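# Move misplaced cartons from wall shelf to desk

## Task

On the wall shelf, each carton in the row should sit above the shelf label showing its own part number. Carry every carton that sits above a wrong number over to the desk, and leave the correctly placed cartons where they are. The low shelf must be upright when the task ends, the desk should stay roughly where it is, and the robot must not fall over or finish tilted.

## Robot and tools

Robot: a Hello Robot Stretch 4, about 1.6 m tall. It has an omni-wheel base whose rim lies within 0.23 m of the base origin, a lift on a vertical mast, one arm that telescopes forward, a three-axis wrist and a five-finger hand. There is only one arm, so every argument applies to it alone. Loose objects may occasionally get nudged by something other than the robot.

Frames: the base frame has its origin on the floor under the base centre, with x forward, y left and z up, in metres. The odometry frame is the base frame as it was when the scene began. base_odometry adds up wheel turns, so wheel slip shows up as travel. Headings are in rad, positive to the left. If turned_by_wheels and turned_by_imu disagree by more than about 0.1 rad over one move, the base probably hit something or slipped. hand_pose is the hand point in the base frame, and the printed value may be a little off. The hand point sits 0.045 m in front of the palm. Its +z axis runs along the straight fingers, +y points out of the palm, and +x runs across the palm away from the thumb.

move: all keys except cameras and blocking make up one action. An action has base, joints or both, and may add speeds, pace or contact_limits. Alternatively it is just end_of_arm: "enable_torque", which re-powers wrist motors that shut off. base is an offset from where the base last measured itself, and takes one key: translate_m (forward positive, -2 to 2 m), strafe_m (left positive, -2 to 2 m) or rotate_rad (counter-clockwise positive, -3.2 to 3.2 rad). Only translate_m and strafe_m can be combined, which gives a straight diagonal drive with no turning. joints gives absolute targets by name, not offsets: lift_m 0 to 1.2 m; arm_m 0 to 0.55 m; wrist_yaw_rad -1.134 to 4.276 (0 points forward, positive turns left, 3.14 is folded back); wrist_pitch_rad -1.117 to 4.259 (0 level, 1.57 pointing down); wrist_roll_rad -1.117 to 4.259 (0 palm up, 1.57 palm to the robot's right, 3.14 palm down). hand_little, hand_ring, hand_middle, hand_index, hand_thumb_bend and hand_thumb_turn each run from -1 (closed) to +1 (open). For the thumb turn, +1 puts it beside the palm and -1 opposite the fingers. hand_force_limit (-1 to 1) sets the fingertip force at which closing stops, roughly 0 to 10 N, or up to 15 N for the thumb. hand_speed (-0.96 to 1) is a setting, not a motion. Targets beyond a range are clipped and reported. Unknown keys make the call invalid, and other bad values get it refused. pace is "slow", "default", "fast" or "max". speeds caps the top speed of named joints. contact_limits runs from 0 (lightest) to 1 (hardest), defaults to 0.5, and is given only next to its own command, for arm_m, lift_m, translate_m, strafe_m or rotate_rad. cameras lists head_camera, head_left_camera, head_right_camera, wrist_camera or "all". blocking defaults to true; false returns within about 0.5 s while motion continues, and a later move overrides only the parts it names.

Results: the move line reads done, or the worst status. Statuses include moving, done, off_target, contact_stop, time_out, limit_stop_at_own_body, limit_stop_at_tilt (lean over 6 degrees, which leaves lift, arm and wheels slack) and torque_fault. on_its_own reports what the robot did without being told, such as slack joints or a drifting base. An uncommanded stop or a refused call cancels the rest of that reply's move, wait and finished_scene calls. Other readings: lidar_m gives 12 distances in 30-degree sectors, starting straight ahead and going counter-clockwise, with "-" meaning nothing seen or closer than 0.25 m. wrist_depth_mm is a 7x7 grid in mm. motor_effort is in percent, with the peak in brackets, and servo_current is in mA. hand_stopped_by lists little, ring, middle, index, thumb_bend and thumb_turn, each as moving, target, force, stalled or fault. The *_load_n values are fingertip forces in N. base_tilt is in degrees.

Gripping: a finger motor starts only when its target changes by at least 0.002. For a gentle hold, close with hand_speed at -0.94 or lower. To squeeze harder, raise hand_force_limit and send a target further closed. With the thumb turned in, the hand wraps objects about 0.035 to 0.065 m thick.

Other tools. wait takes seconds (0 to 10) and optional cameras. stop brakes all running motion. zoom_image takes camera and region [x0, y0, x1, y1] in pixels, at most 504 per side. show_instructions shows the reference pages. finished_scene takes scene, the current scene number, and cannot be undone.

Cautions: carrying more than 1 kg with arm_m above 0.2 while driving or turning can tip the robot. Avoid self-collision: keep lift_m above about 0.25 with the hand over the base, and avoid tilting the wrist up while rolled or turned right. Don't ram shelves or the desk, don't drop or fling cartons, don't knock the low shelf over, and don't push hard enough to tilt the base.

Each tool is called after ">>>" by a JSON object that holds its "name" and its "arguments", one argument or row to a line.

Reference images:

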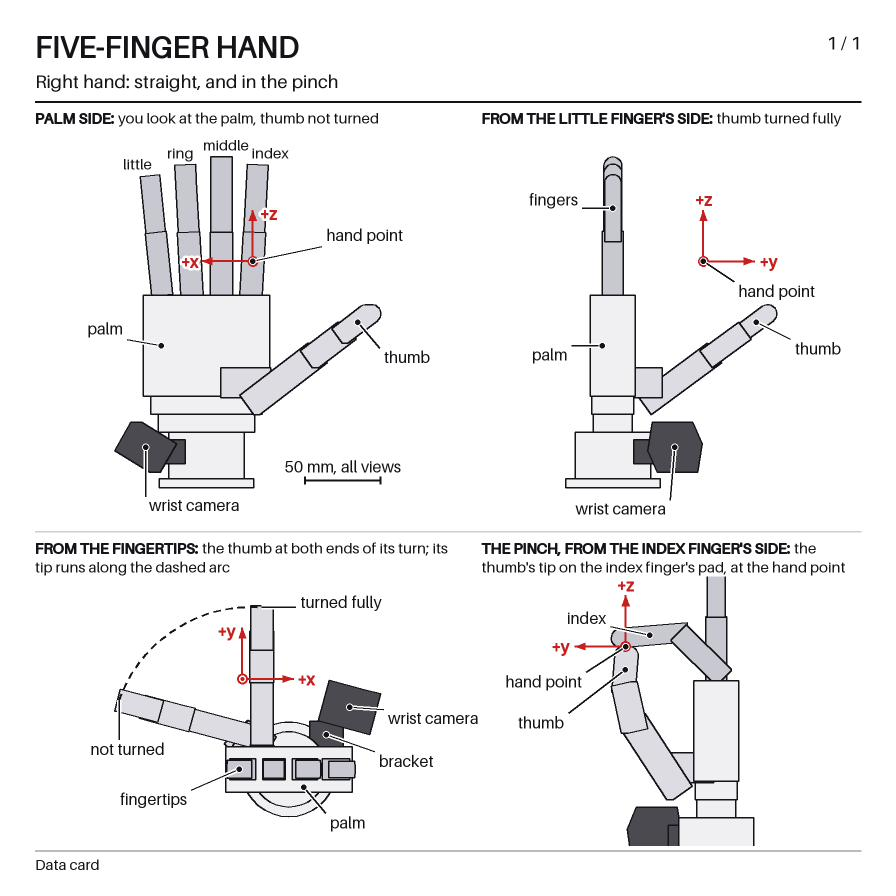

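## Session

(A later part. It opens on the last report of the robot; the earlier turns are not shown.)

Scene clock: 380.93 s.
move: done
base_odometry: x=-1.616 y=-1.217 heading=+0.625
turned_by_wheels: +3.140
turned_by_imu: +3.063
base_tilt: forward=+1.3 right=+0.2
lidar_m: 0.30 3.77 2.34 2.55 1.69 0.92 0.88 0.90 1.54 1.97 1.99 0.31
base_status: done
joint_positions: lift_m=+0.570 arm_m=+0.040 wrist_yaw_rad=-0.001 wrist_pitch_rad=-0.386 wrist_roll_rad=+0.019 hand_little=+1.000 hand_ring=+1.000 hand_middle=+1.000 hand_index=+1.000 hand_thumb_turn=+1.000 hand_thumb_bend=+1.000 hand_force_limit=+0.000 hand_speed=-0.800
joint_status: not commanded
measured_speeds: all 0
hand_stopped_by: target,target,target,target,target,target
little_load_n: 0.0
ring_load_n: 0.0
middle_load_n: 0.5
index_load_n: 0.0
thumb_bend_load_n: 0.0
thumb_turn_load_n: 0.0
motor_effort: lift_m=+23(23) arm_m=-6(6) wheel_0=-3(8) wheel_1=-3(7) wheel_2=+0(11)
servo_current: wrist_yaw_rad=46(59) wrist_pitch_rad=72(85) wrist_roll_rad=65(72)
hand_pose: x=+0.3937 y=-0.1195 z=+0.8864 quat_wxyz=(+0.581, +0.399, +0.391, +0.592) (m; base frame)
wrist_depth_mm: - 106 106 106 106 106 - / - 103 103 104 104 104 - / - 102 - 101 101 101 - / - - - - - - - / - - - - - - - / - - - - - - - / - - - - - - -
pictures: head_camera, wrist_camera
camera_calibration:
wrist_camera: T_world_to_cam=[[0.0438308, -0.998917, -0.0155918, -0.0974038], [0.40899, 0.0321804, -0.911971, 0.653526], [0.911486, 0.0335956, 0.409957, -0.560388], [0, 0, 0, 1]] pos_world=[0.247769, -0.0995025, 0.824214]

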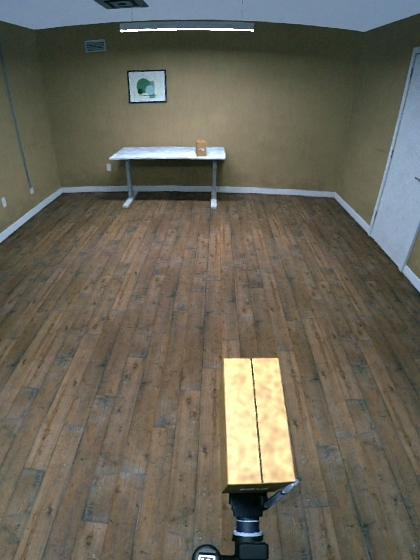

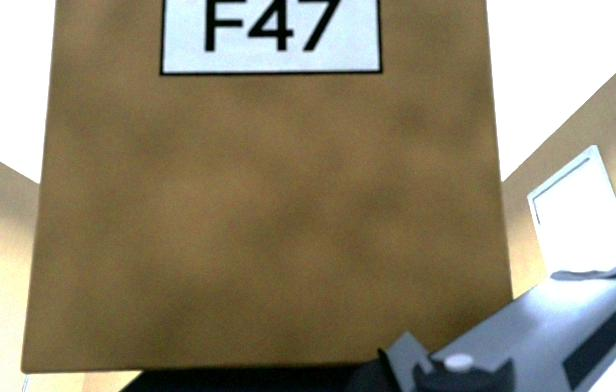

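>>> {"name": "move", "arguments": {
  "base": {"translate_m": 1.8, "strafe_m": 0.37},
  "joints": {"lift_m": 0.6},
  "speeds": {"lift_m": 0.05}
}}

>>> {"name": "move", "arguments": {
  "base": {"translate_m": 1.41, "strafe_m": 0.356},
  "cameras": ["head_camera"]
}}

>>> {"name": "move", "arguments": {
  "base": {"translate_m": 0.299},
  "pace": "slow",
  "cameras": ["head_camera", "wrist_camera"]
}}

Scene clock: 394.23 s.
move: done
base_odometry: x=-0.373 y=+0.137 heading=+0.625
turned_by_wheels: +0.000
turned_by_imu: +0.002
base_tilt: forward=+1.3 right=+0.3
lidar_m: 0.29 2.36 2.37 1.83 1.91 3.10 2.95 3.02 2.37 2.24 2.35 0.31
base_status: done
joint_positions: lift_m=+0.600 arm_m=+0.040 wrist_yaw_rad=-0.001 wrist_pitch_rad=-0.386 wrist_roll_rad=+0.019 hand_little=+1.000 hand_ring=+1.000 hand_middle=+1.000 hand_index=+1.000 hand_thumb_turn=+1.000 hand_thumb_bend=+1.000 hand_force_limit=+0.000 hand_speed=-0.800
joint_status: all done
measured_speeds: all 0
hand_stopped_by: target,target,target,target,target,target
little_load_n: 0.0
ring_load_n: 0.0
middle_load_n: 0.5
index_load_n: 0.0
thumb_bend_load_n: 0.0
thumb_turn_load_n: 0.0
motor_effort: lift_m=+23(26) arm_m=-6(6) wheel_0=+0(6) wheel_1=+0(8) wheel_2=+0(14)
servo_current: wrist_yaw_rad=46(59) wrist_pitch_rad=78(85) wrist_roll_rad=46(85)
hand_pose: x=+0.3937 y=-0.1195 z=+0.9164 quat_wxyz=(+0.581, +0.399, +0.391, +0.592) (m; base frame)
wrist_depth_mm: - 106 106 106 106 106 - / - 103 103 104 104 104 - / - 102 - 101 101 101 - / - - - - - - - / - - - - - - - / - - - - - - - / - - - - - - -
pictures: none

Scene clock: 400.53 s.
move: done
base_odometry: x=+0.562 y=+1.251 heading=+0.626
turned_by_wheels: +0.000
turned_by_imu: +0.002
base_tilt: forward=+1.4 right=+0.1
lidar_m: 0.28 0.91 2.05 1.94 1.91 2.12 - 3.79 2.71 2.55 2.49 0.30
base_status: done
joint_positions: lift_m=+0.600 arm_m=+0.040 wrist_yaw_rad=-0.001 wrist_pitch_rad=-0.386 wrist_roll_rad=+0.019 hand_little=+1.000 hand_ring=+1.000 hand_middle=+1.000 hand_index=+1.000 hand_thumb_turn=+1.000 hand_thumb_bend=+1.000 hand_force_limit=+0.000 hand_speed=-0.800
joint_status: not commanded
measured_speeds: all 0
hand_stopped_by: target,target,target,target,target,target
little_load_n: 0.0
ring_load_n: 0.0
middle_load_n: 0.5
index_load_n: 0.0
thumb_bend_load_n: 0.0
thumb_turn_load_n: 0.0
motor_effort: lift_m=+23(23) arm_m=-6(6) wheel_0=+2(7) wheel_1=+2(8) wheel_2=+1(13)
servo_current: wrist_yaw_rad=46(59) wrist_pitch_rad=85(85) wrist_roll_rad=33(72)
hand_pose: x=+0.3937 y=-0.1195 z=+0.9164 quat_wxyz=(+0.581, +0.399, +0.391, +0.592) (m; base frame)
wrist_depth_mm: - 106 106 106 106 106 - / - 103 103 104 104 104 - / 101 101 - 101 101 101 - / - - - - - - - / - - - - - - - / - - - - - - - / - - - - - - -
pictures: head_camera

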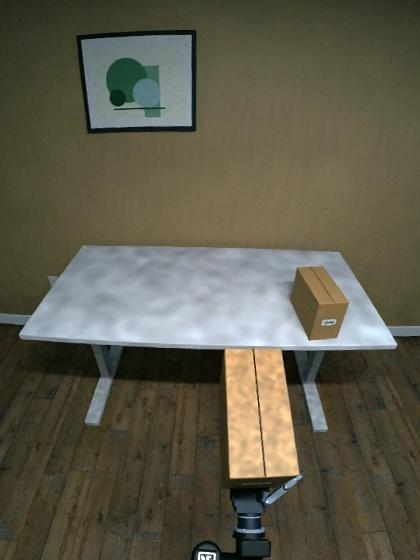

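Scene clock: 404.80 s.
move: done
base_odometry: x=+0.804 y=+1.426 heading=+0.626
turned_by_wheels: +0.000
turned_by_imu: +0.000
base_tilt: forward=+1.3 right=+0.2
lidar_m: 0.30 0.63 0.82 1.94 2.00 2.15 - 3.76 2.68 2.55 0.88 0.31
base_status: done
joint_positions: lift_m=+0.600 arm_m=+0.040 wrist_yaw_rad=-0.001 wrist_pitch_rad=-0.386 wrist_roll_rad=+0.019 hand_little=+1.000 hand_ring=+1.000 hand_middle=+1.000 hand_index=+1.000 hand_thumb_turn=+1.000 hand_thumb_bend=+1.000 hand_force_limit=+0.000 hand_speed=-0.800
joint_status: not commanded
measured_speeds: all 0
hand_stopped_by: target,target,target,target,target,target
little_load_n: 0.0
ring_load_n: 0.0
middle_load_n: 0.5
index_load_n: 0.0
thumb_bend_load_n: 0.0
thumb_turn_load_n: 0.0
motor_effort: lift_m=+23(23) arm_m=-6(6) wheel_0=+1(7) wheel_1=+0(5) wheel_2=-1(12)
servo_current: wrist_yaw_rad=59(59) wrist_pitch_rad=78(91) wrist_roll_rad=46(65)
hand_pose: x=+0.3937 y=-0.1195 z=+0.9164 quat_wxyz=(+0.581, +0.399, +0.391, +0.592) (m; base frame)
wrist_depth_mm: - 107 106 106 107 106 - / - 103 103 104 105 104 - / 102 102 - 101 101 102 - / - - - - - - - / - - - - - - - / - - - - - - - / - - - - - - -
pictures: head_camera, wrist_camera
camera_calibration:
wrist_camera: T_world_to_cam=[[0.0438256, -0.998917, -0.0155936, -0.0969332], [0.408952, 0.0321785, -0.911988, 0.680909], [0.911503, 0.0335914, 0.409919, -0.572659], [0, 0, 0, 1]] pos_world=[0.247769, -0.0995025, 0.854214]

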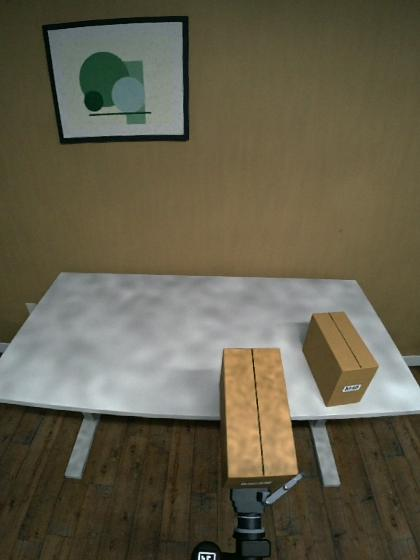

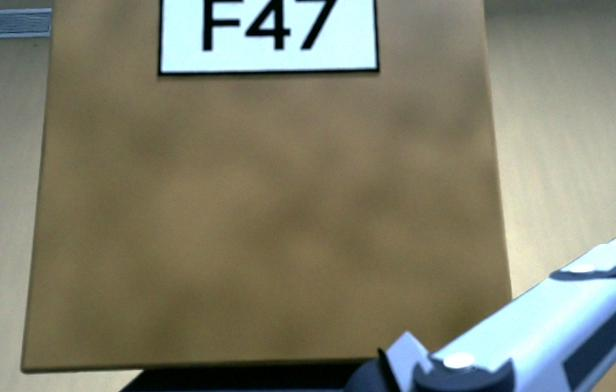

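>>> {"name": "zoom_image", "arguments": {
  "camera": "head_camera",
  "region": [0, 370, 230, 450]
}}

>>> {"name": "zoom_image", "arguments": {
  "camera": "head_camera",
  "region": [280, 370, 420, 450]
}}

Scaled by 2.191 from the camera's 420x560 image, which has a finer 1200x1600 frame.

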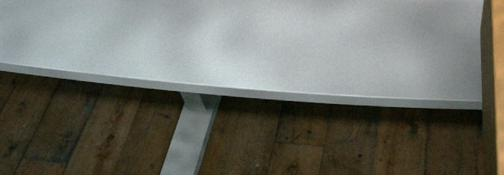

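Scaled by 3.600 from the camera's 420x560 image, which has a finer 1200x1600 frame.

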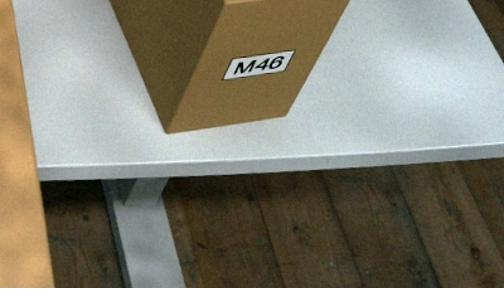

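>>> {"name": "move", "arguments": {
  "base": {"translate_m": -0.011},
  "joints": {"arm_m": 0.17},
  "speeds": {"arm_m": 0.08},
  "pace": "slow"
}}

>>> {"name": "move", "arguments": {
  "joints": {"lift_m": 0.439},
  "speeds": {"lift_m": 0.06},
  "contact_limits": {"lift_m": 0.0},
  "cameras": ["wrist_camera"]
}}

>>> {"name": "move", "arguments": {
  "joints": {"lift_m": 0.526, "wrist_pitch_rad": -0.125, "arm_m": 0.156},
  "speeds": {"lift_m": 0.05, "wrist_pitch_rad": 0.15, "arm_m": 0.01},
  "cameras": ["wrist_camera", "head_camera"]
}}

Scene clock: 419.13 s.
move: done
base_odometry: x=+0.795 y=+1.419 heading=+0.626
turned_by_wheels: +0.000
turned_by_imu: +0.000
base_tilt: forward=+1.4 right=+0.1
lidar_m: 0.41 0.63 0.84 1.93 2.01 2.15 - 3.80 2.65 2.52 0.91 0.44
base_status: done
joint_positions: lift_m=+0.600 arm_m=+0.170 wrist_yaw_rad=-0.001 wrist_pitch_rad=-0.386 wrist_roll_rad=+0.019 hand_little=+1.000 hand_ring=+1.000 hand_middle=+1.000 hand_index=+1.000 hand_thumb_turn=+1.000 hand_thumb_bend=+1.000 hand_force_limit=+0.000 hand_speed=-0.800
joint_status: all done
measured_speeds: all 0
hand_stopped_by: target,target,target,target,target,target
little_load_n: 0.0
ring_load_n: 0.0
middle_load_n: 0.5
index_load_n: 0.0
thumb_bend_load_n: 0.0
thumb_turn_load_n: 0.0
motor_effort: lift_m=+23(23) arm_m=+6(8) wheel_0=-1(6) wheel_1=+0(4) wheel_2=+1(6)
servo_current: wrist_yaw_rad=52(65) wrist_pitch_rad=72(85) wrist_roll_rad=65(65)
hand_pose: x=+0.5234 y=-0.1195 z=+0.9164 quat_wxyz=(+0.581, +0.399, +0.391, +0.592) (m; base frame)
wrist_depth_mm: - 106 105 105 106 106 - / - 103 103 103 104 104 - / 101 101 - 101 101 101 - / - - - - - - - / - - - - - - - / - - - - - - - / - - - - - - -
pictures: none

Scene clock: 422.30 s.
move: done
base_odometry: x=+0.795 y=+1.419 heading=+0.626
turned_by_wheels: +0.000
turned_by_imu: +0.000
base_tilt: forward=+1.3 right=+0.3
lidar_m: 0.41 0.61 0.85 1.94 2.02 2.13 - 3.77 2.69 2.54 0.90 0.47
base_status: not commanded
joint_positions: lift_m=+0.439 arm_m=+0.170 wrist_yaw_rad=-0.001 wrist_pitch_rad=-0.386 wrist_roll_rad=+0.019 hand_little=+1.000 hand_ring=+1.000 hand_middle=+1.000 hand_index=+1.000 hand_thumb_turn=+1.000 hand_thumb_bend=+1.000 hand_force_limit=+0.000 hand_speed=-0.800
joint_status: all done
measured_speeds: all 0
hand_stopped_by: target,target,target,target,target,target
little_load_n: 0.0
ring_load_n: 0.0
middle_load_n: 0.0
index_load_n: 0.0
thumb_bend_load_n: 0.0
thumb_turn_load_n: 0.0
motor_effort: lift_m=+17(21) arm_m=+5(6) wheel_0=-1(1) wheel_1=-1(2) wheel_2=+1(1)
servo_current: wrist_yaw_rad=52(59) wrist_pitch_rad=72(85) wrist_roll_rad=72(72)
contact_limits: lift_m 0
hand_pose: x=+0.5234 y=-0.1195 z=+0.7560 quat_wxyz=(+0.581, +0.399, +0.391, +0.592) (m; base frame)
wrist_depth_mm: - 107 107 107 107 107 - / - 104 104 105 105 105 - / 102 102 - 102 102 102 368 / - - - - - - 366 / - - - - - - - / - - - - - - - / - - - - - - -
pictures: wrist_camera
camera_calibration:
wrist_camera: T_world_to_cam=[[0.0438295, -0.998917, -0.0155838, -0.105128], [0.409156, 0.0321788, -0.911897, 0.481353], [0.911411, 0.0335918, 0.410123, -0.625195], [0, 0, 0, 1]] pos_world=[0.377469, -0.0995025, 0.693714]

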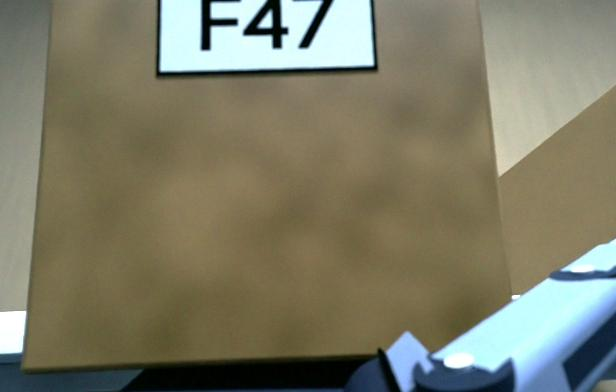

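Scene clock: 424.53 s.
move: done
base_odometry: x=+0.795 y=+1.419 heading=+0.626
turned_by_wheels: +0.000
turned_by_imu: +0.000
base_tilt: forward=+1.3 right=+0.2
lidar_m: 0.45 0.62 0.84 1.94 2.02 2.13 - 3.76 2.66 2.54 0.90 0.53
base_status: not commanded
joint_positions: lift_m=+0.526 arm_m=+0.156 wrist_yaw_rad=-0.001 wrist_pitch_rad=-0.120 wrist_roll_rad=+0.019 hand_little=+1.000 hand_ring=+1.000 hand_middle=+1.000 hand_index=+1.000 hand_thumb_turn=+1.000 hand_thumb_bend=+1.000 hand_force_limit=+0.000 hand_speed=-0.800
joint_status: all done
measured_speeds: all 0
hand_stopped_by: target,target,target,target,target,target
little_load_n: 0.0
ring_load_n: 0.5
middle_load_n: 0.0
index_load_n: 0.0
thumb_bend_load_n: 0.0
thumb_turn_load_n: 0.0
motor_effort: lift_m=+24(25) arm_m=-6(9) wheel_0=-1(1) wheel_1=-1(2) wheel_2=+1(1)
servo_current: wrist_yaw_rad=52(59) wrist_pitch_rad=39(72) wrist_roll_rad=46(72)
hand_pose: x=+0.5397 y=-0.1195 z=+0.7894 quat_wxyz=(+0.524, +0.474, +0.465, +0.534) (m; base frame)
wrist_depth_mm: 1160 110 110 110 110 110 - / - 106 106 107 107 108 359 / 104 104 105 104 104 - 375 / - 101 101 - 102 - 364 / - - - - - - - / - - - - - - - / 231 - - 117 - - -
pictures: head_camera, wrist_camera
camera_calibration:
wrist_camera: T_world_to_cam=[[0.0381989, -0.998914, -0.0266696, -0.0935288], [0.15465, 0.0322772, -0.987442, 0.702247], [0.987231, 0.0335947, 0.155715, -0.493865], [0, 0, 0, 1]] pos_world=[0.382528, -0.0995025, 0.767835]

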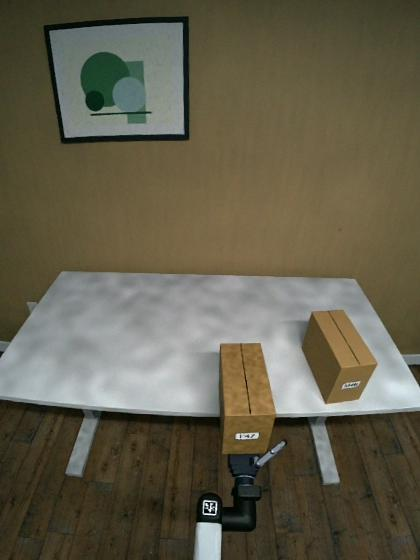

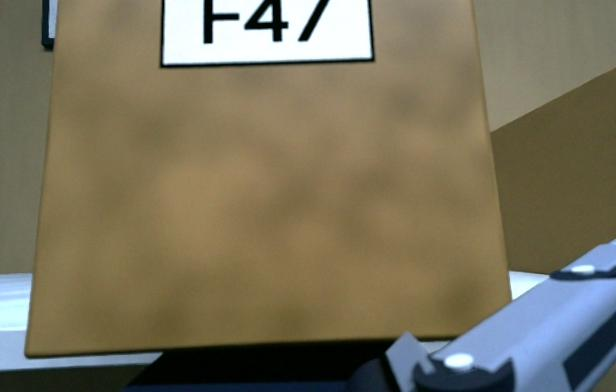

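>>> {"name": "move", "arguments": {
  "joints": {"lift_m": 0.617, "wrist_pitch_rad": 0.105, "arm_m": 0.157, "wrist_roll_rad": 0.0},
  "speeds": {"lift_m": 0.047, "wrist_pitch_rad": 0.12, "arm_m": 0.01, "wrist_roll_rad": 0.1},
  "cameras": ["wrist_camera"]
}}

>>> {"name": "move", "arguments": {
  "joints": {"arm_m": 0.242},
  "speeds": {"arm_m": 0.05},
  "contact_limits": {"arm_m": 0.1},
  "cameras": ["wrist_camera"]
}}

>>> {"name": "move", "arguments": {
  "joints": {"lift_m": 0.694, "wrist_pitch_rad": 0.297, "arm_m": 0.260},
  "speeds": {"lift_m": 0.049, "wrist_pitch_rad": 0.12, "arm_m": 0.012},
  "cameras": ["head_camera", "wrist_camera"]
}}

Scene clock: 431.67 s.
move: done
base_odometry: x=+0.795 y=+1.419 heading=+0.626
turned_by_wheels: +0.000
turned_by_imu: +0.000
base_tilt: forward=+1.4 right=+0.2
lidar_m: 0.47 0.63 0.83 1.93 2.00 2.16 - 3.81 2.67 2.54 0.90 0.62
base_status: not commanded
joint_positions: lift_m=+0.617 arm_m=+0.157 wrist_yaw_rad=-0.001 wrist_pitch_rad=+0.110 wrist_roll_rad=+0.004 hand_little=+1.000 hand_ring=+1.000 hand_middle=+1.000 hand_index=+1.000 hand_thumb_turn=+1.000 hand_thumb_bend=+1.000 hand_force_limit=+0.000 hand_speed=-0.800
joint_status: all done
measured_speeds: all 0
hand_stopped_by: target,target,target,target,target,target
little_load_n: 0.0
ring_load_n: 0.5
middle_load_n: 0.0
index_load_n: 0.0
thumb_bend_load_n: 0.0
thumb_turn_load_n: 0.0
motor_effort: lift_m=+23(26) arm_m=+6(9) wheel_0=-1(1) wheel_1=-1(2) wheel_2=+1(1)
servo_current: wrist_yaw_rad=46(59) wrist_pitch_rad=46(59) wrist_roll_rad=46(59)
hand_pose: x=+0.5544 y=-0.1186 z=+0.8303 quat_wxyz=(+0.471, +0.528, +0.526, +0.472) (m; base frame)
wrist_depth_mm: - 109 109 109 110 110 - / - 106 106 107 107 107 373 / 103 104 104 103 103 - 373 / - 101 101 - 101 - 364 / - - - - - - - / - - - - - - - / 238 238 - 117 - - -
pictures: wrist_camera
camera_calibration:
wrist_camera: T_world_to_cam=[[0.0327074, -0.999264, -0.020047, -0.0945632], [-0.0741102, 0.0175777, -0.997095, 0.873384], [0.996714, 0.034098, -0.0734807, -0.329642], [0, 0, 0, 1]] pos_world=[0.396378, -0.0986056, 0.844729]

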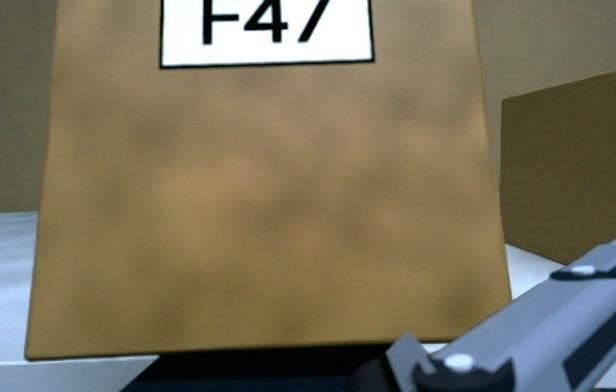

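Scene clock: 433.77 s.
move: done
base_odometry: x=+0.795 y=+1.419 heading=+0.626
turned_by_wheels: +0.000
turned_by_imu: +0.000
base_tilt: forward=+1.4 right=+0.2
lidar_m: 0.55 0.62 0.84 1.93 2.01 2.14 - 3.81 2.68 2.55 0.91 0.63
base_status: not commanded
joint_positions: lift_m=+0.617 arm_m=+0.242 wrist_yaw_rad=-0.001 wrist_pitch_rad=+0.110 wrist_roll_rad=+0.004 hand_little=+1.000 hand_ring=+1.000 hand_middle=+1.000 hand_index=+1.000 hand_thumb_turn=+1.000 hand_thumb_bend=+1.000 hand_force_limit=+0.000 hand_speed=-0.800
joint_status: all done
measured_speeds: all 0
hand_stopped_by: target,target,target,target,target,target
little_load_n: 0.0
ring_load_n: 0.5
middle_load_n: 0.0
index_load_n: 0.0
thumb_bend_load_n: 0.0
thumb_turn_load_n: 0.0
motor_effort: lift_m=+23(23) arm_m=+6(9) wheel_0=-1(1) wheel_1=-1(2) wheel_2=+1(1)
servo_current: wrist_yaw_rad=39(59) wrist_pitch_rad=46(52) wrist_roll_rad=46(65)
contact_limits: arm_m 0.1
hand_pose: x=+0.6394 y=-0.1186 z=+0.8303 quat_wxyz=(+0.471, +0.528, +0.526, +0.472) (m; base frame)
wrist_depth_mm: - 109 108 109 109 109 - / - 105 105 106 107 107 351 / 103 103 104 103 103 103 353 / - 101 101 - 101 - 355 / - - - - - - - / - - - - - - - / 221 - - - - - -
pictures: wrist_camera
camera_calibration:
wrist_camera: T_world_to_cam=[[0.0327054, -0.999264, -0.0200456, -0.0973436], [-0.0742095, 0.0175731, -0.997088, 0.879724], [0.996706, 0.0340977, -0.0735802, -0.414275], [0, 0, 0, 1]] pos_world=[0.481378, -0.0986056, 0.844729]

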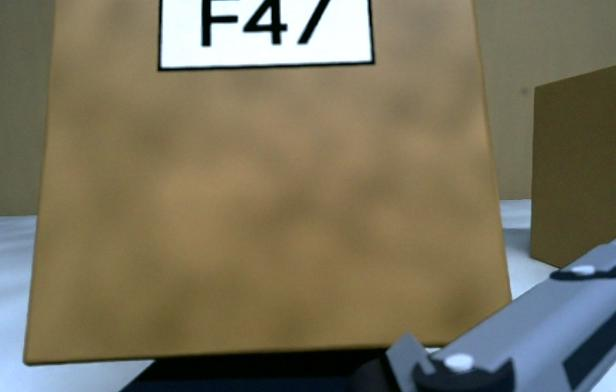

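Scene clock: 435.80 s.
move: done
base_odometry: x=+0.795 y=+1.419 heading=+0.626
turned_by_wheels: +0.000
turned_by_imu: +0.000
base_tilt: forward=+1.4 right=+0.2
lidar_m: 0.57 0.62 0.83 1.95 2.01 2.16 - 3.81 2.64 2.51 0.95 0.64
base_status: not commanded
joint_positions: lift_m=+0.694 arm_m=+0.260 wrist_yaw_rad=-0.001 wrist_pitch_rad=+0.301 wrist_roll_rad=+0.004 hand_little=+1.000 hand_ring=+1.000 hand_middle=+1.000 hand_index=+1.000 hand_thumb_turn=+1.000 hand_thumb_bend=+1.000 hand_force_limit=+0.000 hand_speed=-0.800
joint_status: all done
measured_speeds: all 0
hand_stopped_by: target,target,target,target,target,target
little_load_n: 0.0
ring_load_n: 0.5
middle_load_n: 0.0
index_load_n: 0.0
thumb_bend_load_n: 0.0
thumb_turn_load_n: 0.0
motor_effort: lift_m=+23(25) arm_m=+6(8) wheel_0=-1(1) wheel_1=-1(1) wheel_2=+1(1)
servo_current: wrist_yaw_rad=46(59) wrist_pitch_rad=39(52) wrist_roll_rad=59(65)
hand_pose: x=+0.6600 y=-0.1186 z=+0.8637 quat_wxyz=(+0.419, +0.570, +0.568, +0.420) (m; base frame)
wrist_depth_mm: - 113 113 113 113 - - / - 109 110 109 110 - 334 / 106 107 107 107 106 - 347 / - 104 104 103 103 - 353 / - 101 101 101 101 - 357 / - - - - - - - / 270 263 - 117 - - -
pictures: head_camera, wrist_camera
camera_calibration:
wrist_camera: T_world_to_cam=[[0.0282943, -0.999262, -0.025974, -0.0893134], [-0.261672, 0.017674, -0.964995, 1.01066], [0.964742, 0.0341005, -0.260979, -0.249392], [0, 0, 0, 1]] pos_world=[0.507589, -0.0986056, 0.90788]

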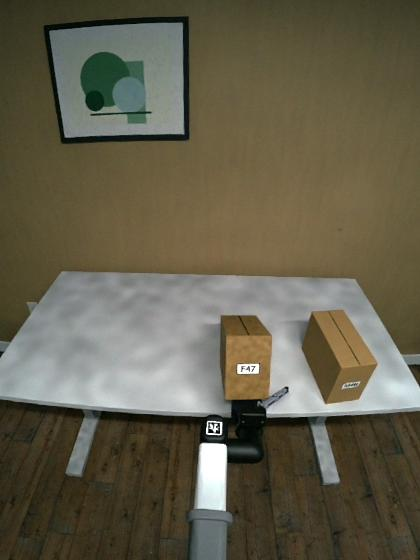

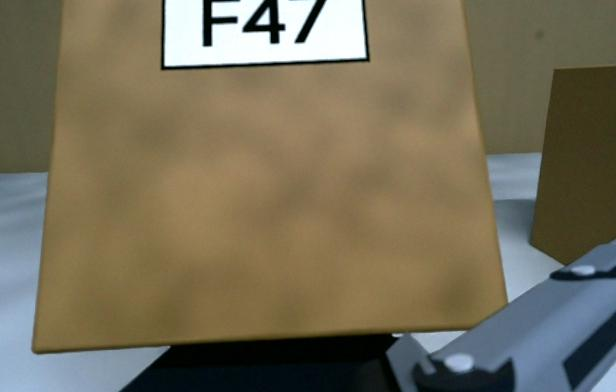

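>>> {"name": "move", "arguments": {
  "joints": {"lift_m": 0.771, "wrist_pitch_rad": 0.506, "arm_m": 0.297},
  "speeds": {"lift_m": 0.044, "wrist_pitch_rad": 0.12, "arm_m": 0.021}
}}

>>> {"name": "move", "arguments": {
  "joints": {"lift_m": 0.801, "wrist_pitch_rad": 0.592, "arm_m": 0.317},
  "speeds": {"lift_m": 0.035, "wrist_pitch_rad": 0.1, "arm_m": 0.023},
  "cameras": ["wrist_camera"]
}}

>>> {"name": "move", "arguments": {
  "joints": {"lift_m": 0.832, "arm_m": 0.286},
  "speeds": {"lift_m": 0.03, "arm_m": 0.03},
  "cameras": ["wrist_camera", "head_camera"]
}}

Scene clock: 442.07 s.
move: done
base_odometry: x=+0.795 y=+1.419 heading=+0.626
turned_by_wheels: +0.000
turned_by_imu: +0.000
base_tilt: forward=+1.4 right=+0.2
lidar_m: 0.59 0.62 0.84 1.93 2.02 2.11 - 3.75 2.64 2.54 0.91 0.63
base_status: not commanded
joint_positions: lift_m=+0.771 arm_m=+0.297 wrist_yaw_rad=-0.001 wrist_pitch_rad=+0.508 wrist_roll_rad=+0.004 hand_little=+1.000 hand_ring=+1.000 hand_middle=+1.000 hand_index=+1.000 hand_thumb_turn=+1.000 hand_thumb_bend=+1.000 hand_force_limit=+0.000 hand_speed=-0.800
joint_status: all done
measured_speeds: all 0
hand_stopped_by: target,target,target,target,target,target
little_load_n: 0.0
ring_load_n: 0.5
middle_load_n: 0.0
index_load_n: 0.0
thumb_bend_load_n: 0.0
thumb_turn_load_n: 0.0
motor_effort: lift_m=+22(25) arm_m=+5(9) wheel_0=-1(1) wheel_1=-1(2) wheel_2=+1(1)
servo_current: wrist_yaw_rad=46(59) wrist_pitch_rad=46(59) wrist_roll_rad=33(65)
hand_pose: x=+0.6904 y=-0.1186 z=+0.8937 quat_wxyz=(+0.358, +0.611, +0.608, +0.359) (m; base frame)
wrist_depth_mm: - 120 119 119 119 - - / - 115 116 116 115 - 325 / - 112 - 111 111 111 334 / - 109 109 108 109 - 353 / 105 105 105 105 105 - 355 / 103 102 102 101 102 102 - / 287 290 - 117 - - -
pictures: none

Scene clock: 443.33 s.
move: done
base_odometry: x=+0.795 y=+1.419 heading=+0.626
turned_by_wheels: +0.000
turned_by_imu: +0.000
base_tilt: forward=+1.4 right=+0.2
lidar_m: 0.55 0.59 0.82 1.93 2.03 2.11 - 3.79 2.68 2.51 0.89 0.64
base_status: not commanded
joint_positions: lift_m=+0.801 arm_m=+0.317 wrist_yaw_rad=-0.001 wrist_pitch_rad=+0.594 wrist_roll_rad=+0.004 hand_little=+1.000 hand_ring=+1.000 hand_middle=+1.000 hand_index=+1.000 hand_thumb_turn=+1.000 hand_thumb_bend=+1.000 hand_force_limit=+0.000 hand_speed=-0.800
joint_status: all done
measured_speeds: all 0
hand_stopped_by: target,target,target,target,target,target
little_load_n: 0.0
ring_load_n: 0.0
middle_load_n: 0.0
index_load_n: 0.0
thumb_bend_load_n: 0.0
thumb_turn_load_n: 0.0
motor_effort: lift_m=+22(24) arm_m=+6(9) wheel_0=-1(1) wheel_1=-1(1) wheel_2=+1(1)
servo_current: wrist_yaw_rad=52(59) wrist_pitch_rad=39(65) wrist_roll_rad=52(59)
hand_pose: x=+0.7049 y=-0.1186 z=+0.9049 quat_wxyz=(+0.331, +0.626, +0.623, +0.332) (m; base frame)
wrist_depth_mm: - 123 122 121 122 - - / - 118 118 118 117 - - / - 115 - 114 113 - 330 / - 111 111 110 111 - 349 / 107 107 107 107 107 - 357 / 105 104 104 104 104 - - / 293 291 - 117 - - -
pictures: wrist_camera
camera_calibration:
wrist_camera: T_world_to_cam=[[0.0196161, -0.999257, -0.0331796, -0.0768609], [-0.529328, 0.0177738, -0.848231, 1.14509], [0.84819, 0.0342019, -0.528586, 0.0423737], [0, 0, 0, 1]] pos_world=[0.571697, -0.0986057, 0.991151]

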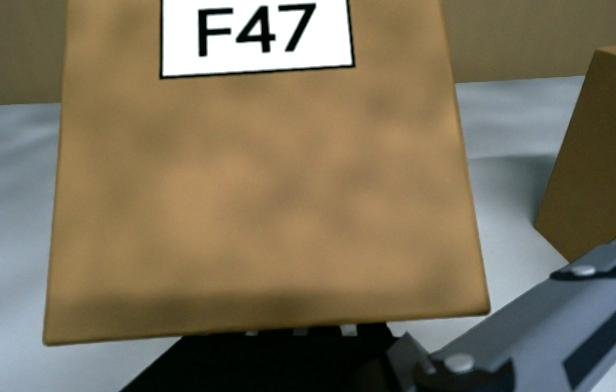

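Scene clock: 444.73 s.
move: done
base_odometry: x=+0.795 y=+1.419 heading=+0.626
turned_by_wheels: +0.000
turned_by_imu: +0.000
base_tilt: forward=+1.3 right=+0.3
lidar_m: 0.59 0.62 0.84 1.94 2.01 2.14 - 3.78 2.68 2.53 0.90 0.64
base_status: not commanded
joint_positions: lift_m=+0.832 arm_m=+0.286 wrist_yaw_rad=-0.001 wrist_pitch_rad=+0.594 wrist_roll_rad=+0.004 hand_little=+1.000 hand_ring=+1.000 hand_middle=+1.000 hand_index=+1.000 hand_thumb_turn=+1.000 hand_thumb_bend=+1.000 hand_force_limit=+0.000 hand_speed=-0.800
joint_status: all done
measured_speeds: all 0
hand_stopped_by: target,target,target,target,target,target
little_load_n: 0.0
ring_load_n: 0.0
middle_load_n: 0.0
index_load_n: 0.0
thumb_bend_load_n: 0.0
thumb_turn_load_n: 0.0
motor_effort: lift_m=+22(24) arm_m=-6(9) wheel_0=-1(1) wheel_1=-1(2) wheel_2=+1(1)
servo_current: wrist_yaw_rad=52(52) wrist_pitch_rad=46(52) wrist_roll_rad=39(65)
hand_pose: x=+0.6741 y=-0.1186 z=+0.9358 quat_wxyz=(+0.331, +0.626, +0.623, +0.332) (m; base frame)
wrist_depth_mm: - 172 171 171 171 - - / - 166 166 165 165 - 343 / - 160 160 160 160 - 349 / - 156 155 155 154 - 368 / - 151 150 150 150 - 379 / - 146 146 147 147 - - / - - - 117 - - -
pictures: head_camera, wrist_camera
camera_calibration:
wrist_camera: T_world_to_cam=[[0.0196098, -0.999257, -0.0331805, -0.0752258], [-0.529517, 0.0177703, -0.848113, 1.15512], [0.848073, 0.0342009, -0.528775, 0.0850563], [0, 0, 0, 1]] pos_world=[0.540997, -0.0986057, 1.02215]

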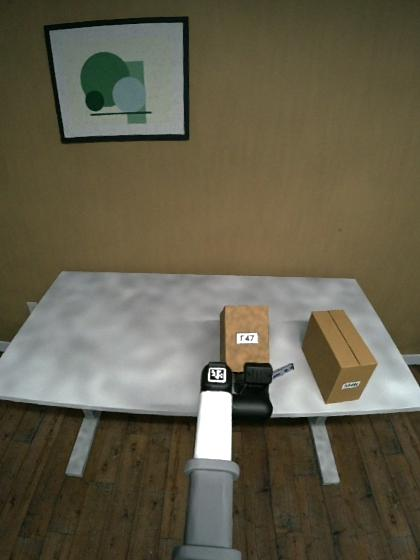

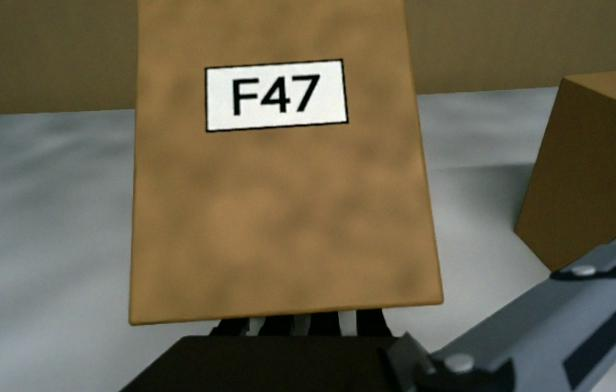

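>>> {"name": "move", "arguments": {
  "joints": {"lift_m": 0.863, "arm_m": 0.255},
  "speeds": {"lift_m": 0.03, "arm_m": 0.03}
}}

>>> {"name": "move", "arguments": {
  "joints": {"lift_m": 0.772, "arm_m": 0.195, "wrist_pitch_rad": 0.372},
  "speeds": {"lift_m": 0.06, "arm_m": 0.036, "wrist_pitch_rad": 0.14},
  "cameras": ["head_camera", "wrist_camera"]
}}

>>> {"name": "move", "arguments": {
  "joints": {"lift_m": 0.650, "arm_m": 0.158, "wrist_pitch_rad": 0.122},
  "speeds": {"lift_m": 0.06, "arm_m": 0.018, "wrist_pitch_rad": 0.132},
  "cameras": ["wrist_camera"]
}}

Scene clock: 450.23 s.
move: done
base_odometry: x=+0.795 y=+1.419 heading=+0.626
turned_by_wheels: +0.000
turned_by_imu: +0.000
base_tilt: forward=+1.4 right=+0.3
lidar_m: 0.59 0.62 0.83 1.93 1.99 2.15 - 3.79 2.67 2.54 0.88 0.62
base_status: not commanded
joint_positions: lift_m=+0.863 arm_m=+0.255 wrist_yaw_rad=-0.001 wrist_pitch_rad=+0.594 wrist_roll_rad=+0.004 hand_little=+1.000 hand_ring=+1.000 hand_middle=+1.000 hand_index=+1.000 hand_thumb_turn=+1.000 hand_thumb_bend=+1.000 hand_force_limit=+0.000 hand_speed=-0.800
joint_status: all done
measured_speeds: all 0
hand_stopped_by: target,target,target,target,target,target
little_load_n: 0.0
ring_load_n: 0.0
middle_load_n: 0.0
index_load_n: 0.0
thumb_bend_load_n: 0.0
thumb_turn_load_n: 0.0
motor_effort: lift_m=+22(23) arm_m=-6(9) wheel_0=-1(1) wheel_1=-1(1) wheel_2=+1(1)
servo_current: wrist_yaw_rad=52(59) wrist_pitch_rad=46(52) wrist_roll_rad=39(65)
hand_pose: x=+0.6431 y=-0.1186 z=+0.9669 quat_wxyz=(+0.331, +0.626, +0.623, +0.332) (m; base frame)
wrist_depth_mm: - - 220 220 221 - - / - - 214 213 213 - 382 / - - 206 206 206 - 368 / - - 200 200 200 - 377 / - - 195 194 193 449 402 / - - 190 189 189 - - / - - - 117 - - -
pictures: none

Scene clock: 452.27 s.
move: done
base_odometry: x=+0.795 y=+1.419 heading=+0.626
turned_by_wheels: +0.000
turned_by_imu: +0.000
base_tilt: forward=+1.4 right=+0.2
lidar_m: 0.60 0.59 0.84 1.94 2.04 2.15 - 3.76 2.63 2.53 0.90 0.65
base_status: not commanded
joint_positions: lift_m=+0.772 arm_m=+0.195 wrist_yaw_rad=-0.001 wrist_pitch_rad=+0.383 wrist_roll_rad=+0.004 hand_little=+1.000 hand_ring=+1.000 hand_middle=+1.000 hand_index=+1.000 hand_thumb_turn=+1.000 hand_thumb_bend=+1.000 hand_force_limit=+0.000 hand_speed=-0.800
joint_status: all done
measured_speeds: all 0
hand_stopped_by: target,target,target,target,target,target
little_load_n: 0.0
ring_load_n: 0.0
middle_load_n: 0.0
index_load_n: 0.0
thumb_bend_load_n: 0.0
thumb_turn_load_n: 0.0
motor_effort: lift_m=+16(21) arm_m=-6(8) wheel_0=-1(1) wheel_1=-1(2) wheel_2=+1(1)
servo_current: wrist_yaw_rad=46(59) wrist_pitch_rad=65(85) wrist_roll_rad=39(65)
hand_pose: x=+0.5938 y=-0.1186 z=+0.9235 quat_wxyz=(+0.395, +0.587, +0.585, +0.396) (m; base frame)
wrist_depth_mm: - - 219 219 219 - - / - - 211 213 213 - - / - - 206 206 207 430 370 / - - 200 200 201 455 375 / - - 194 195 195 466 389 / - - 190 190 191 - - / - - - 117 - - -
pictures: head_camera, wrist_camera
camera_calibration:
wrist_camera: T_world_to_cam=[[0.0260653, -0.999262, -0.0282095, -0.0825028], [-0.340076, 0.0176723, -0.940232, 1.0747], [0.940037, 0.0341008, -0.339365, -0.082952], [0, 0, 0, 1]] pos_world=[0.445608, -0.0986056, 0.979987]

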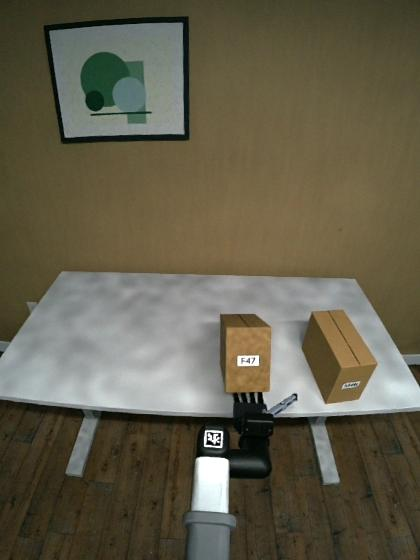

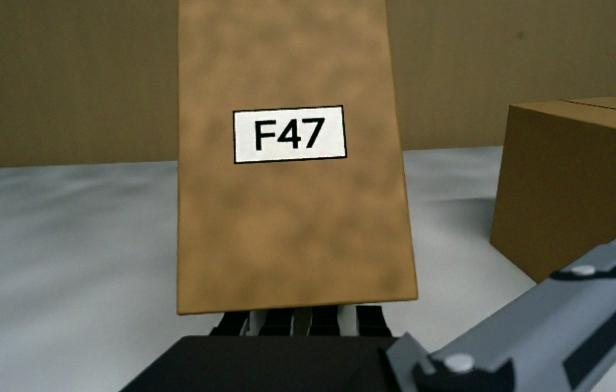

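Scene clock: 454.80 s.
move: done
base_odometry: x=+0.795 y=+1.419 heading=+0.626
turned_by_wheels: +0.000
turned_by_imu: +0.000
base_tilt: forward=+1.3 right=+0.3
lidar_m: 0.57 0.61 0.83 1.95 2.04 2.17 - 3.80 2.66 2.53 0.92 0.62
base_status: not commanded
joint_positions: lift_m=+0.650 arm_m=+0.158 wrist_yaw_rad=-0.001 wrist_pitch_rad=+0.134 wrist_roll_rad=+0.004 hand_little=+1.000 hand_ring=+1.000 hand_middle=+1.000 hand_index=+1.000 hand_thumb_turn=+1.000 hand_thumb_bend=+1.000 hand_force_limit=+0.000 hand_speed=-0.800
joint_status: all done
measured_speeds: all 0
hand_stopped_by: target,target,target,target,target,target
little_load_n: 0.0
ring_load_n: 0.0
middle_load_n: 0.0
index_load_n: 0.0
thumb_bend_load_n: 0.0
thumb_turn_load_n: 0.0
motor_effort: lift_m=+16(17) arm_m=-6(9) wheel_0=-1(1) wheel_1=-1(1) wheel_2=+1(1)
servo_current: wrist_yaw_rad=52(52) wrist_pitch_rad=78(98) wrist_roll_rad=26(65)
hand_pose: x=+0.5565 y=-0.1186 z=+0.8583 quat_wxyz=(+0.465, +0.534, +0.531, +0.466) (m; base frame)
wrist_depth_mm: - - 214 216 216 - - / - - 208 210 211 - - / - - 204 206 206 452 377 / - - 200 201 202 455 370 / - - 195 195 196 466 387 / - - 191 192 193 - - / 274 282 - 117 - - -
pictures: wrist_camera
camera_calibration:
wrist_camera: T_world_to_cam=[[0.0322089, -0.999264, -0.0208422, -0.093111], [-0.0985229, 0.0175772, -0.99498, 0.913192], [0.994613, 0.0341007, -0.0978843, -0.307564], [0, 0, 0, 1]] pos_world=[0.398877, -0.0986056, 0.876561]

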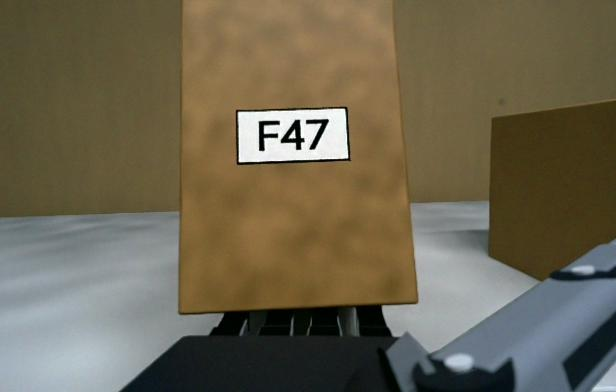

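>>> {"name": "move", "arguments": {
  "joints": {"arm_m": 0.134},
  "speeds": {"arm_m": 0.03},
  "cameras": ["wrist_camera", "head_camera"]
}}

Scene clock: 457.27 s.
move: done
base_odometry: x=+0.795 y=+1.419 heading=+0.626
turned_by_wheels: +0.000
turned_by_imu: +0.000
base_tilt: forward=+1.2 right=+0.2
lidar_m: 0.54 0.62 0.82 1.94 2.00 2.13 - 3.77 2.67 2.54 0.91 0.63
base_status: not commanded
joint_positions: lift_m=+0.650 arm_m=+0.134 wrist_yaw_rad=-0.001 wrist_pitch_rad=+0.134 wrist_roll_rad=+0.004 hand_little=+1.000 hand_ring=+1.000 hand_middle=+1.000 hand_index=+1.000 hand_thumb_turn=+1.000 hand_thumb_bend=+1.000 hand_force_limit=+0.000 hand_speed=-0.800
joint_status: all done
measured_speeds: all 0
hand_stopped_by: target,target,target,target,target,target
little_load_n: 0.0
ring_load_n: 0.5
middle_load_n: 0.0
index_load_n: 0.0
thumb_bend_load_n: 0.0
thumb_turn_load_n: 0.0
motor_effort: lift_m=+16(16) arm_m=-6(8) wheel_0=-1(1) wheel_1=-1(1) wheel_2=+1(1)
servo_current: wrist_yaw_rad=52(59) wrist_pitch_rad=78(78) wrist_roll_rad=33(59)
hand_pose: x=+0.5325 y=-0.1186 z=+0.8583 quat_wxyz=(+0.465, +0.534, +0.531, +0.466) (m; base frame)
wrist_depth_mm: - - 216 218 217 - - / - - 212 211 212 - - / - - 206 206 207 466 387 / - - 202 203 202 473 389 / - - 198 198 198 473 413 / - - 193 193 193 - - / 276 282 - 117 - - -
pictures: head_camera, wrist_camera
camera_calibration:
wrist_camera: T_world_to_cam=[[0.0322089, -0.999264, -0.0208422, -0.0923379], [-0.0985229, 0.0175772, -0.99498, 0.910827], [0.994613, 0.0341007, -0.0978843, -0.283694], [0, 0, 0, 1]] pos_world=[0.374877, -0.0986056, 0.876561]

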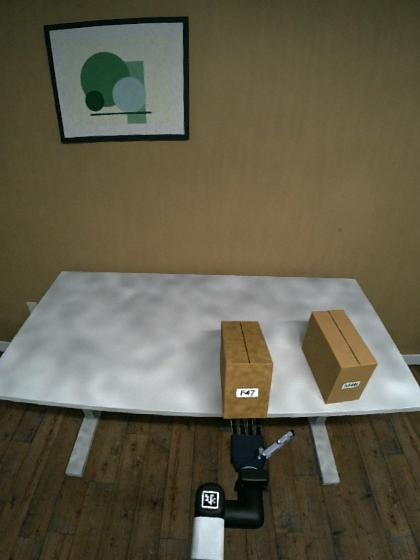

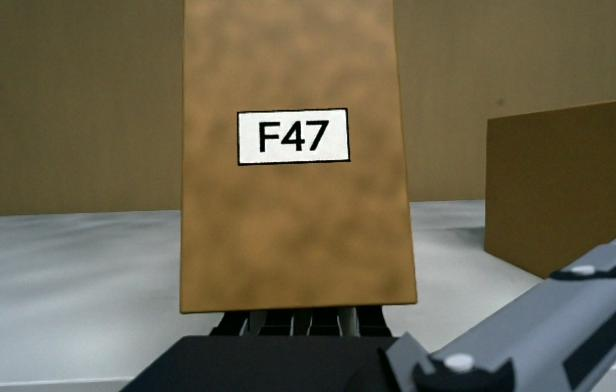

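>>> {"name": "move", "arguments": {
  "joints": {"lift_m": 0.552, "arm_m": 0.129, "wrist_pitch_rad": -0.1},
  "speeds": {"lift_m": 0.06, "arm_m": 0.01, "wrist_pitch_rad": 0.15},
  "cameras": ["wrist_camera"]
}}

>>> {"name": "move", "arguments": {
  "joints": {"lift_m": 0.503},
  "speeds": {"lift_m": 0.05},
  "cameras": ["wrist_camera"]
}}

>>> {"name": "move", "arguments": {
  "joints": {"arm_m": 0.02}
}}

>>> {"name": "move", "arguments": {
  "joints": {"lift_m": 0.61, "wrist_pitch_rad": 0.0}
}}

>>> {"name": "move", "arguments": {
  "joints": {"arm_m": 0.205},
  "speeds": {"arm_m": 0.06},
  "contact_limits": {"arm_m": 0.1},
  "cameras": ["head_camera", "wrist_camera"]
}}

Scene clock: 463.43 s.
move: done
base_odometry: x=+0.795 y=+1.419 heading=+0.626
turned_by_wheels: +0.000
turned_by_imu: +0.000
base_tilt: forward=+1.3 right=+0.3
lidar_m: 0.54 0.62 0.84 1.94 2.01 2.11 - 3.81 2.69 2.53 0.93 0.65
base_status: not commanded
joint_positions: lift_m=+0.552 arm_m=+0.129 wrist_yaw_rad=-0.001 wrist_pitch_rad=-0.087 wrist_roll_rad=+0.004 hand_little=+1.000 hand_ring=+1.000 hand_middle=+1.000 hand_index=+1.000 hand_thumb_turn=+1.000 hand_thumb_bend=+1.000 hand_force_limit=+0.000 hand_speed=-0.800
joint_status: all done
measured_speeds: all 0
hand_stopped_by: target,target,target,target,target,target
little_load_n: 0.0
ring_load_n: 0.0
middle_load_n: 0.0
index_load_n: 0.0
thumb_bend_load_n: 0.0
thumb_turn_load_n: 0.0
motor_effort: lift_m=+17(17) arm_m=-6(9) wheel_0=-1(1) wheel_1=-1(1) wheel_2=+1(1)
servo_current: wrist_yaw_rad=46(59) wrist_pitch_rad=72(98) wrist_roll_rad=59(59)
hand_pose: x=+0.5154 y=-0.1186 z=+0.8095 quat_wxyz=(+0.521, +0.479, +0.477, +0.522) (m; base frame)
wrist_depth_mm: 1138 1098 227 228 228 - - / - - 220 220 220 - - / - - 212 212 213 469 392 / - - 206 206 206 492 392 / - - 198 199 200 469 410 / - - 194 195 196 - - / 256 256 - 117 - - -
pictures: wrist_camera
camera_calibration:
wrist_camera: T_world_to_cam=[[0.0359763, -0.999267, -0.0130543, -0.10105], [0.122618, 0.0173779, -0.992302, 0.744531], [0.991802, 0.0340986, 0.123153, -0.448956], [0, 0, 0, 1]] pos_world=[0.357618, -0.0986056, 0.792771]

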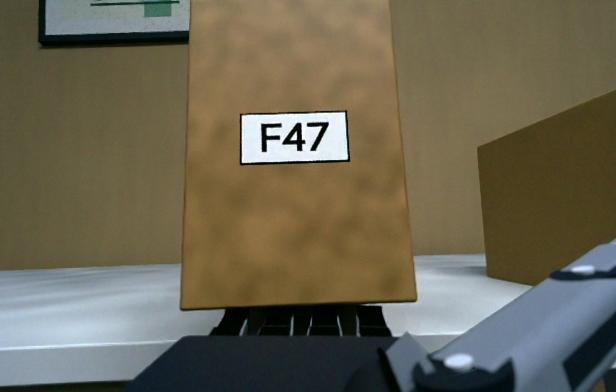

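Scene clock: 464.87 s.
move: done
base_odometry: x=+0.795 y=+1.419 heading=+0.626
turned_by_wheels: +0.000
turned_by_imu: +0.000
base_tilt: forward=+1.4 right=+0.2
lidar_m: 0.50 0.61 0.85 1.93 2.03 2.11 - 3.81 2.68 2.55 0.92 0.62
base_status: not commanded
joint_positions: lift_m=+0.503 arm_m=+0.129 wrist_yaw_rad=-0.001 wrist_pitch_rad=-0.091 wrist_roll_rad=+0.004 hand_little=+1.000 hand_ring=+1.000 hand_middle=+1.000 hand_index=+1.000 hand_thumb_turn=+1.000 hand_thumb_bend=+1.000 hand_force_limit=+0.000 hand_speed=-0.800
joint_status: all done
measured_speeds: all 0
hand_stopped_by: target,target,target,target,target,target
little_load_n: 0.0
ring_load_n: 0.0
middle_load_n: 0.0
index_load_n: 0.0
thumb_bend_load_n: 0.5
thumb_turn_load_n: 0.0
motor_effort: lift_m=+16(17) arm_m=-6(6) wheel_0=-1(1) wheel_1=+0(2) wheel_2=+1(1)
servo_current: wrist_yaw_rad=46(65) wrist_pitch_rad=59(78) wrist_roll_rad=39(72)
hand_pose: x=+0.5151 y=-0.1186 z=+0.7614 quat_wxyz=(+0.521, +0.478, +0.476, +0.523) (m; base frame)
wrist_depth_mm: 1138 1118 208 209 208 - - / - - 205 205 206 - 377 / - - 202 202 202 496 392 / - - 199 199 199 500 394 / - - 195 196 197 256 379 / 260 258 257 257 256 256 - / - - - 117 - - -
pictures: wrist_camera
camera_calibration:
wrist_camera: T_world_to_cam=[[0.0360246, -0.999267, -0.0129237, -0.10179], [0.126227, 0.0173784, -0.991849, 0.694612], [0.991347, 0.0340997, 0.126761, -0.445183], [0, 0, 0, 1]] pos_world=[0.357319, -0.0986056, 0.744066]

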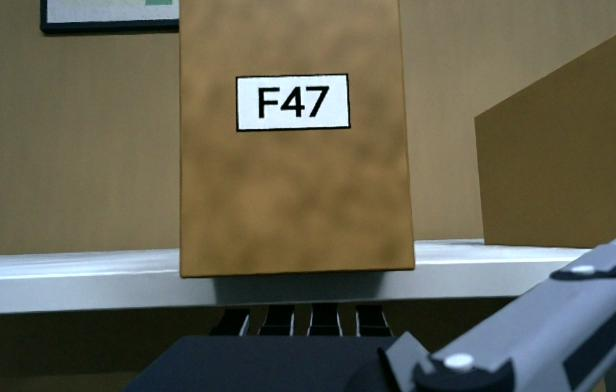

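Scene clock: 466.20 s.
move: done
base_odometry: x=+0.795 y=+1.419 heading=+0.626
turned_by_wheels: +0.000
turned_by_imu: +0.000
base_tilt: forward=+1.4 right=+0.2
lidar_m: 0.51 0.63 0.82 1.92 2.02 2.13 - 3.78 2.68 2.52 0.90 0.64
base_status: not commanded
joint_positions: lift_m=+0.503 arm_m=+0.020 wrist_yaw_rad=-0.001 wrist_pitch_rad=-0.091 wrist_roll_rad=+0.004 hand_little=+1.000 hand_ring=+1.000 hand_middle=+1.000 hand_index=+1.000 hand_thumb_turn=+1.000 hand_thumb_bend=+1.000 hand_force_limit=+0.000 hand_speed=-0.800
joint_status: all done
measured_speeds: all 0
hand_stopped_by: target,target,target,target,target,target
little_load_n: 0.0
ring_load_n: 0.0
middle_load_n: 0.0
index_load_n: 0.0
thumb_bend_load_n: 0.0
thumb_turn_load_n: 0.0
motor_effort: lift_m=+16(16) arm_m=-6(8) wheel_0=-1(1) wheel_1=-1(2) wheel_2=+1(1)
servo_current: wrist_yaw_rad=52(59) wrist_pitch_rad=52(65) wrist_roll_rad=59(65)
hand_pose: x=+0.4061 y=-0.1186 z=+0.7614 quat_wxyz=(+0.521, +0.478, +0.476, +0.523) (m; base frame)
wrist_depth_mm: 1229 1255 1255 - - - - / - - 317 319 320 - 413 / - - 310 314 315 517 410 / - - 307 309 310 549 413 / - - 303 304 - 554 397 / - - - 186 - - - / - - - 117 - - -
pictures: none

Scene clock: 467.67 s.
move: done
base_odometry: x=+0.795 y=+1.419 heading=+0.626
turned_by_wheels: +0.000
turned_by_imu: +0.000
base_tilt: forward=+1.4 right=+0.3
lidar_m: 0.52 0.61 0.83 1.92 2.00 2.16 - 3.82 2.66 2.53 0.92 0.63
base_status: not commanded
joint_positions: lift_m=+0.610 arm_m=+0.020 wrist_yaw_rad=-0.001 wrist_pitch_rad=+0.002 wrist_roll_rad=+0.004 hand_little=+1.000 hand_ring=+1.000 hand_middle=+1.000 hand_index=+1.000 hand_thumb_turn=+1.000 hand_thumb_bend=+1.000 hand_force_limit=+0.000 hand_speed=-0.800
joint_status: all done
measured_speeds: all 0
hand_stopped_by: target,target,target,target,target,target
little_load_n: 0.0
ring_load_n: 0.0
middle_load_n: 0.0
index_load_n: 0.0
thumb_bend_load_n: 0.0
thumb_turn_load_n: 0.0
motor_effort: lift_m=+22(25) arm_m=-6(6) wheel_0=-1(1) wheel_1=-1(1) wheel_2=+1(1)
servo_current: wrist_yaw_rad=46(59) wrist_pitch_rad=39(65) wrist_roll_rad=46(59)
hand_pose: x=+0.4125 y=-0.1186 z=+0.8477 quat_wxyz=(+0.499, +0.501, +0.499, +0.500) (m; base frame)
wrist_depth_mm: 1182 1160 1182 - - - - / - - - - - - - / - - 301 303 - 512 410 / - - 300 304 304 544 407 / - - 300 300 304 525 413 / - - 298 300 207 - - / - - - 117 - - -
pictures: none

Scene clock: 471.20 s.
move: done
base_odometry: x=+0.795 y=+1.419 heading=+0.626
turned_by_wheels: +0.000
turned_by_imu: +0.000
base_tilt: forward=+1.4 right=+0.2
lidar_m: 0.59 0.61 0.81 1.93 2.02 2.10 - 3.78 2.66 2.54 0.93 0.64
base_status: not commanded
joint_positions: lift_m=+0.610 arm_m=+0.205 wrist_yaw_rad=-0.001 wrist_pitch_rad=+0.002 wrist_roll_rad=+0.004 hand_little=+1.000 hand_ring=+1.000 hand_middle=+1.000 hand_index=+1.000 hand_thumb_turn=+1.000 hand_thumb_bend=+1.000 hand_force_limit=+0.000 hand_speed=-0.800
joint_status: all done
measured_speeds: all 0
hand_stopped_by: target,target,target,target,target,target
little_load_n: 0.0
ring_load_n: -0.5
middle_load_n: 0.0
index_load_n: 0.0
thumb_bend_load_n: 0.0
thumb_turn_load_n: 0.0
motor_effort: lift_m=+22(22) arm_m=+6(8) wheel_0=-1(1) wheel_1=-1(2) wheel_2=+1(1)
servo_current: wrist_yaw_rad=46(59) wrist_pitch_rad=39(52) wrist_roll_rad=52(65)
contact_limits: arm_m 0.1
hand_pose: x=+0.5972 y=-0.1186 z=+0.8477 quat_wxyz=(+0.499, +0.501, +0.499, +0.500) (m; base frame)
wrist_depth_mm: - - - - - - - / - - - - - - - / - - 218 225 232 - 345 / - - 217 224 230 433 364 / - - 216 224 231 433 364 / - - 214 223 228 - - / 282 281 - 117 - - -
pictures: head_camera, wrist_camera
camera_calibration:
wrist_camera: T_world_to_cam=[[0.0346801, -0.999266, -0.0162871, -0.0999778], [0.0341791, 0.0174733, -0.999263, 0.831099], [0.998814, 0.0340979, 0.03476, -0.463983], [0, 0, 0, 1]] pos_world=[0.438494, -0.0986056, 0.844986]

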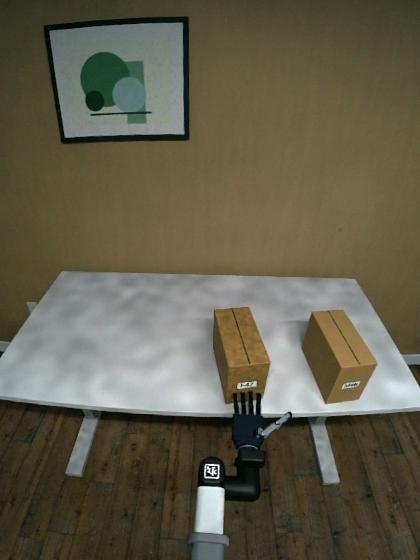

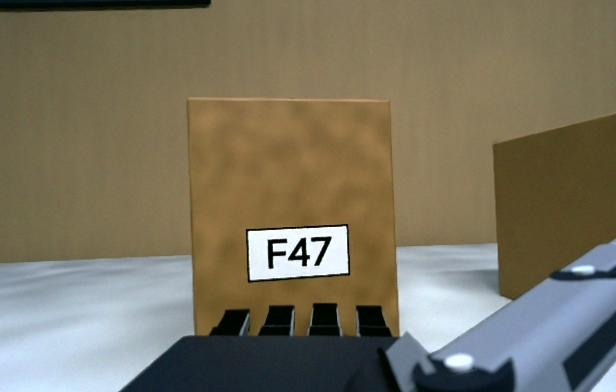

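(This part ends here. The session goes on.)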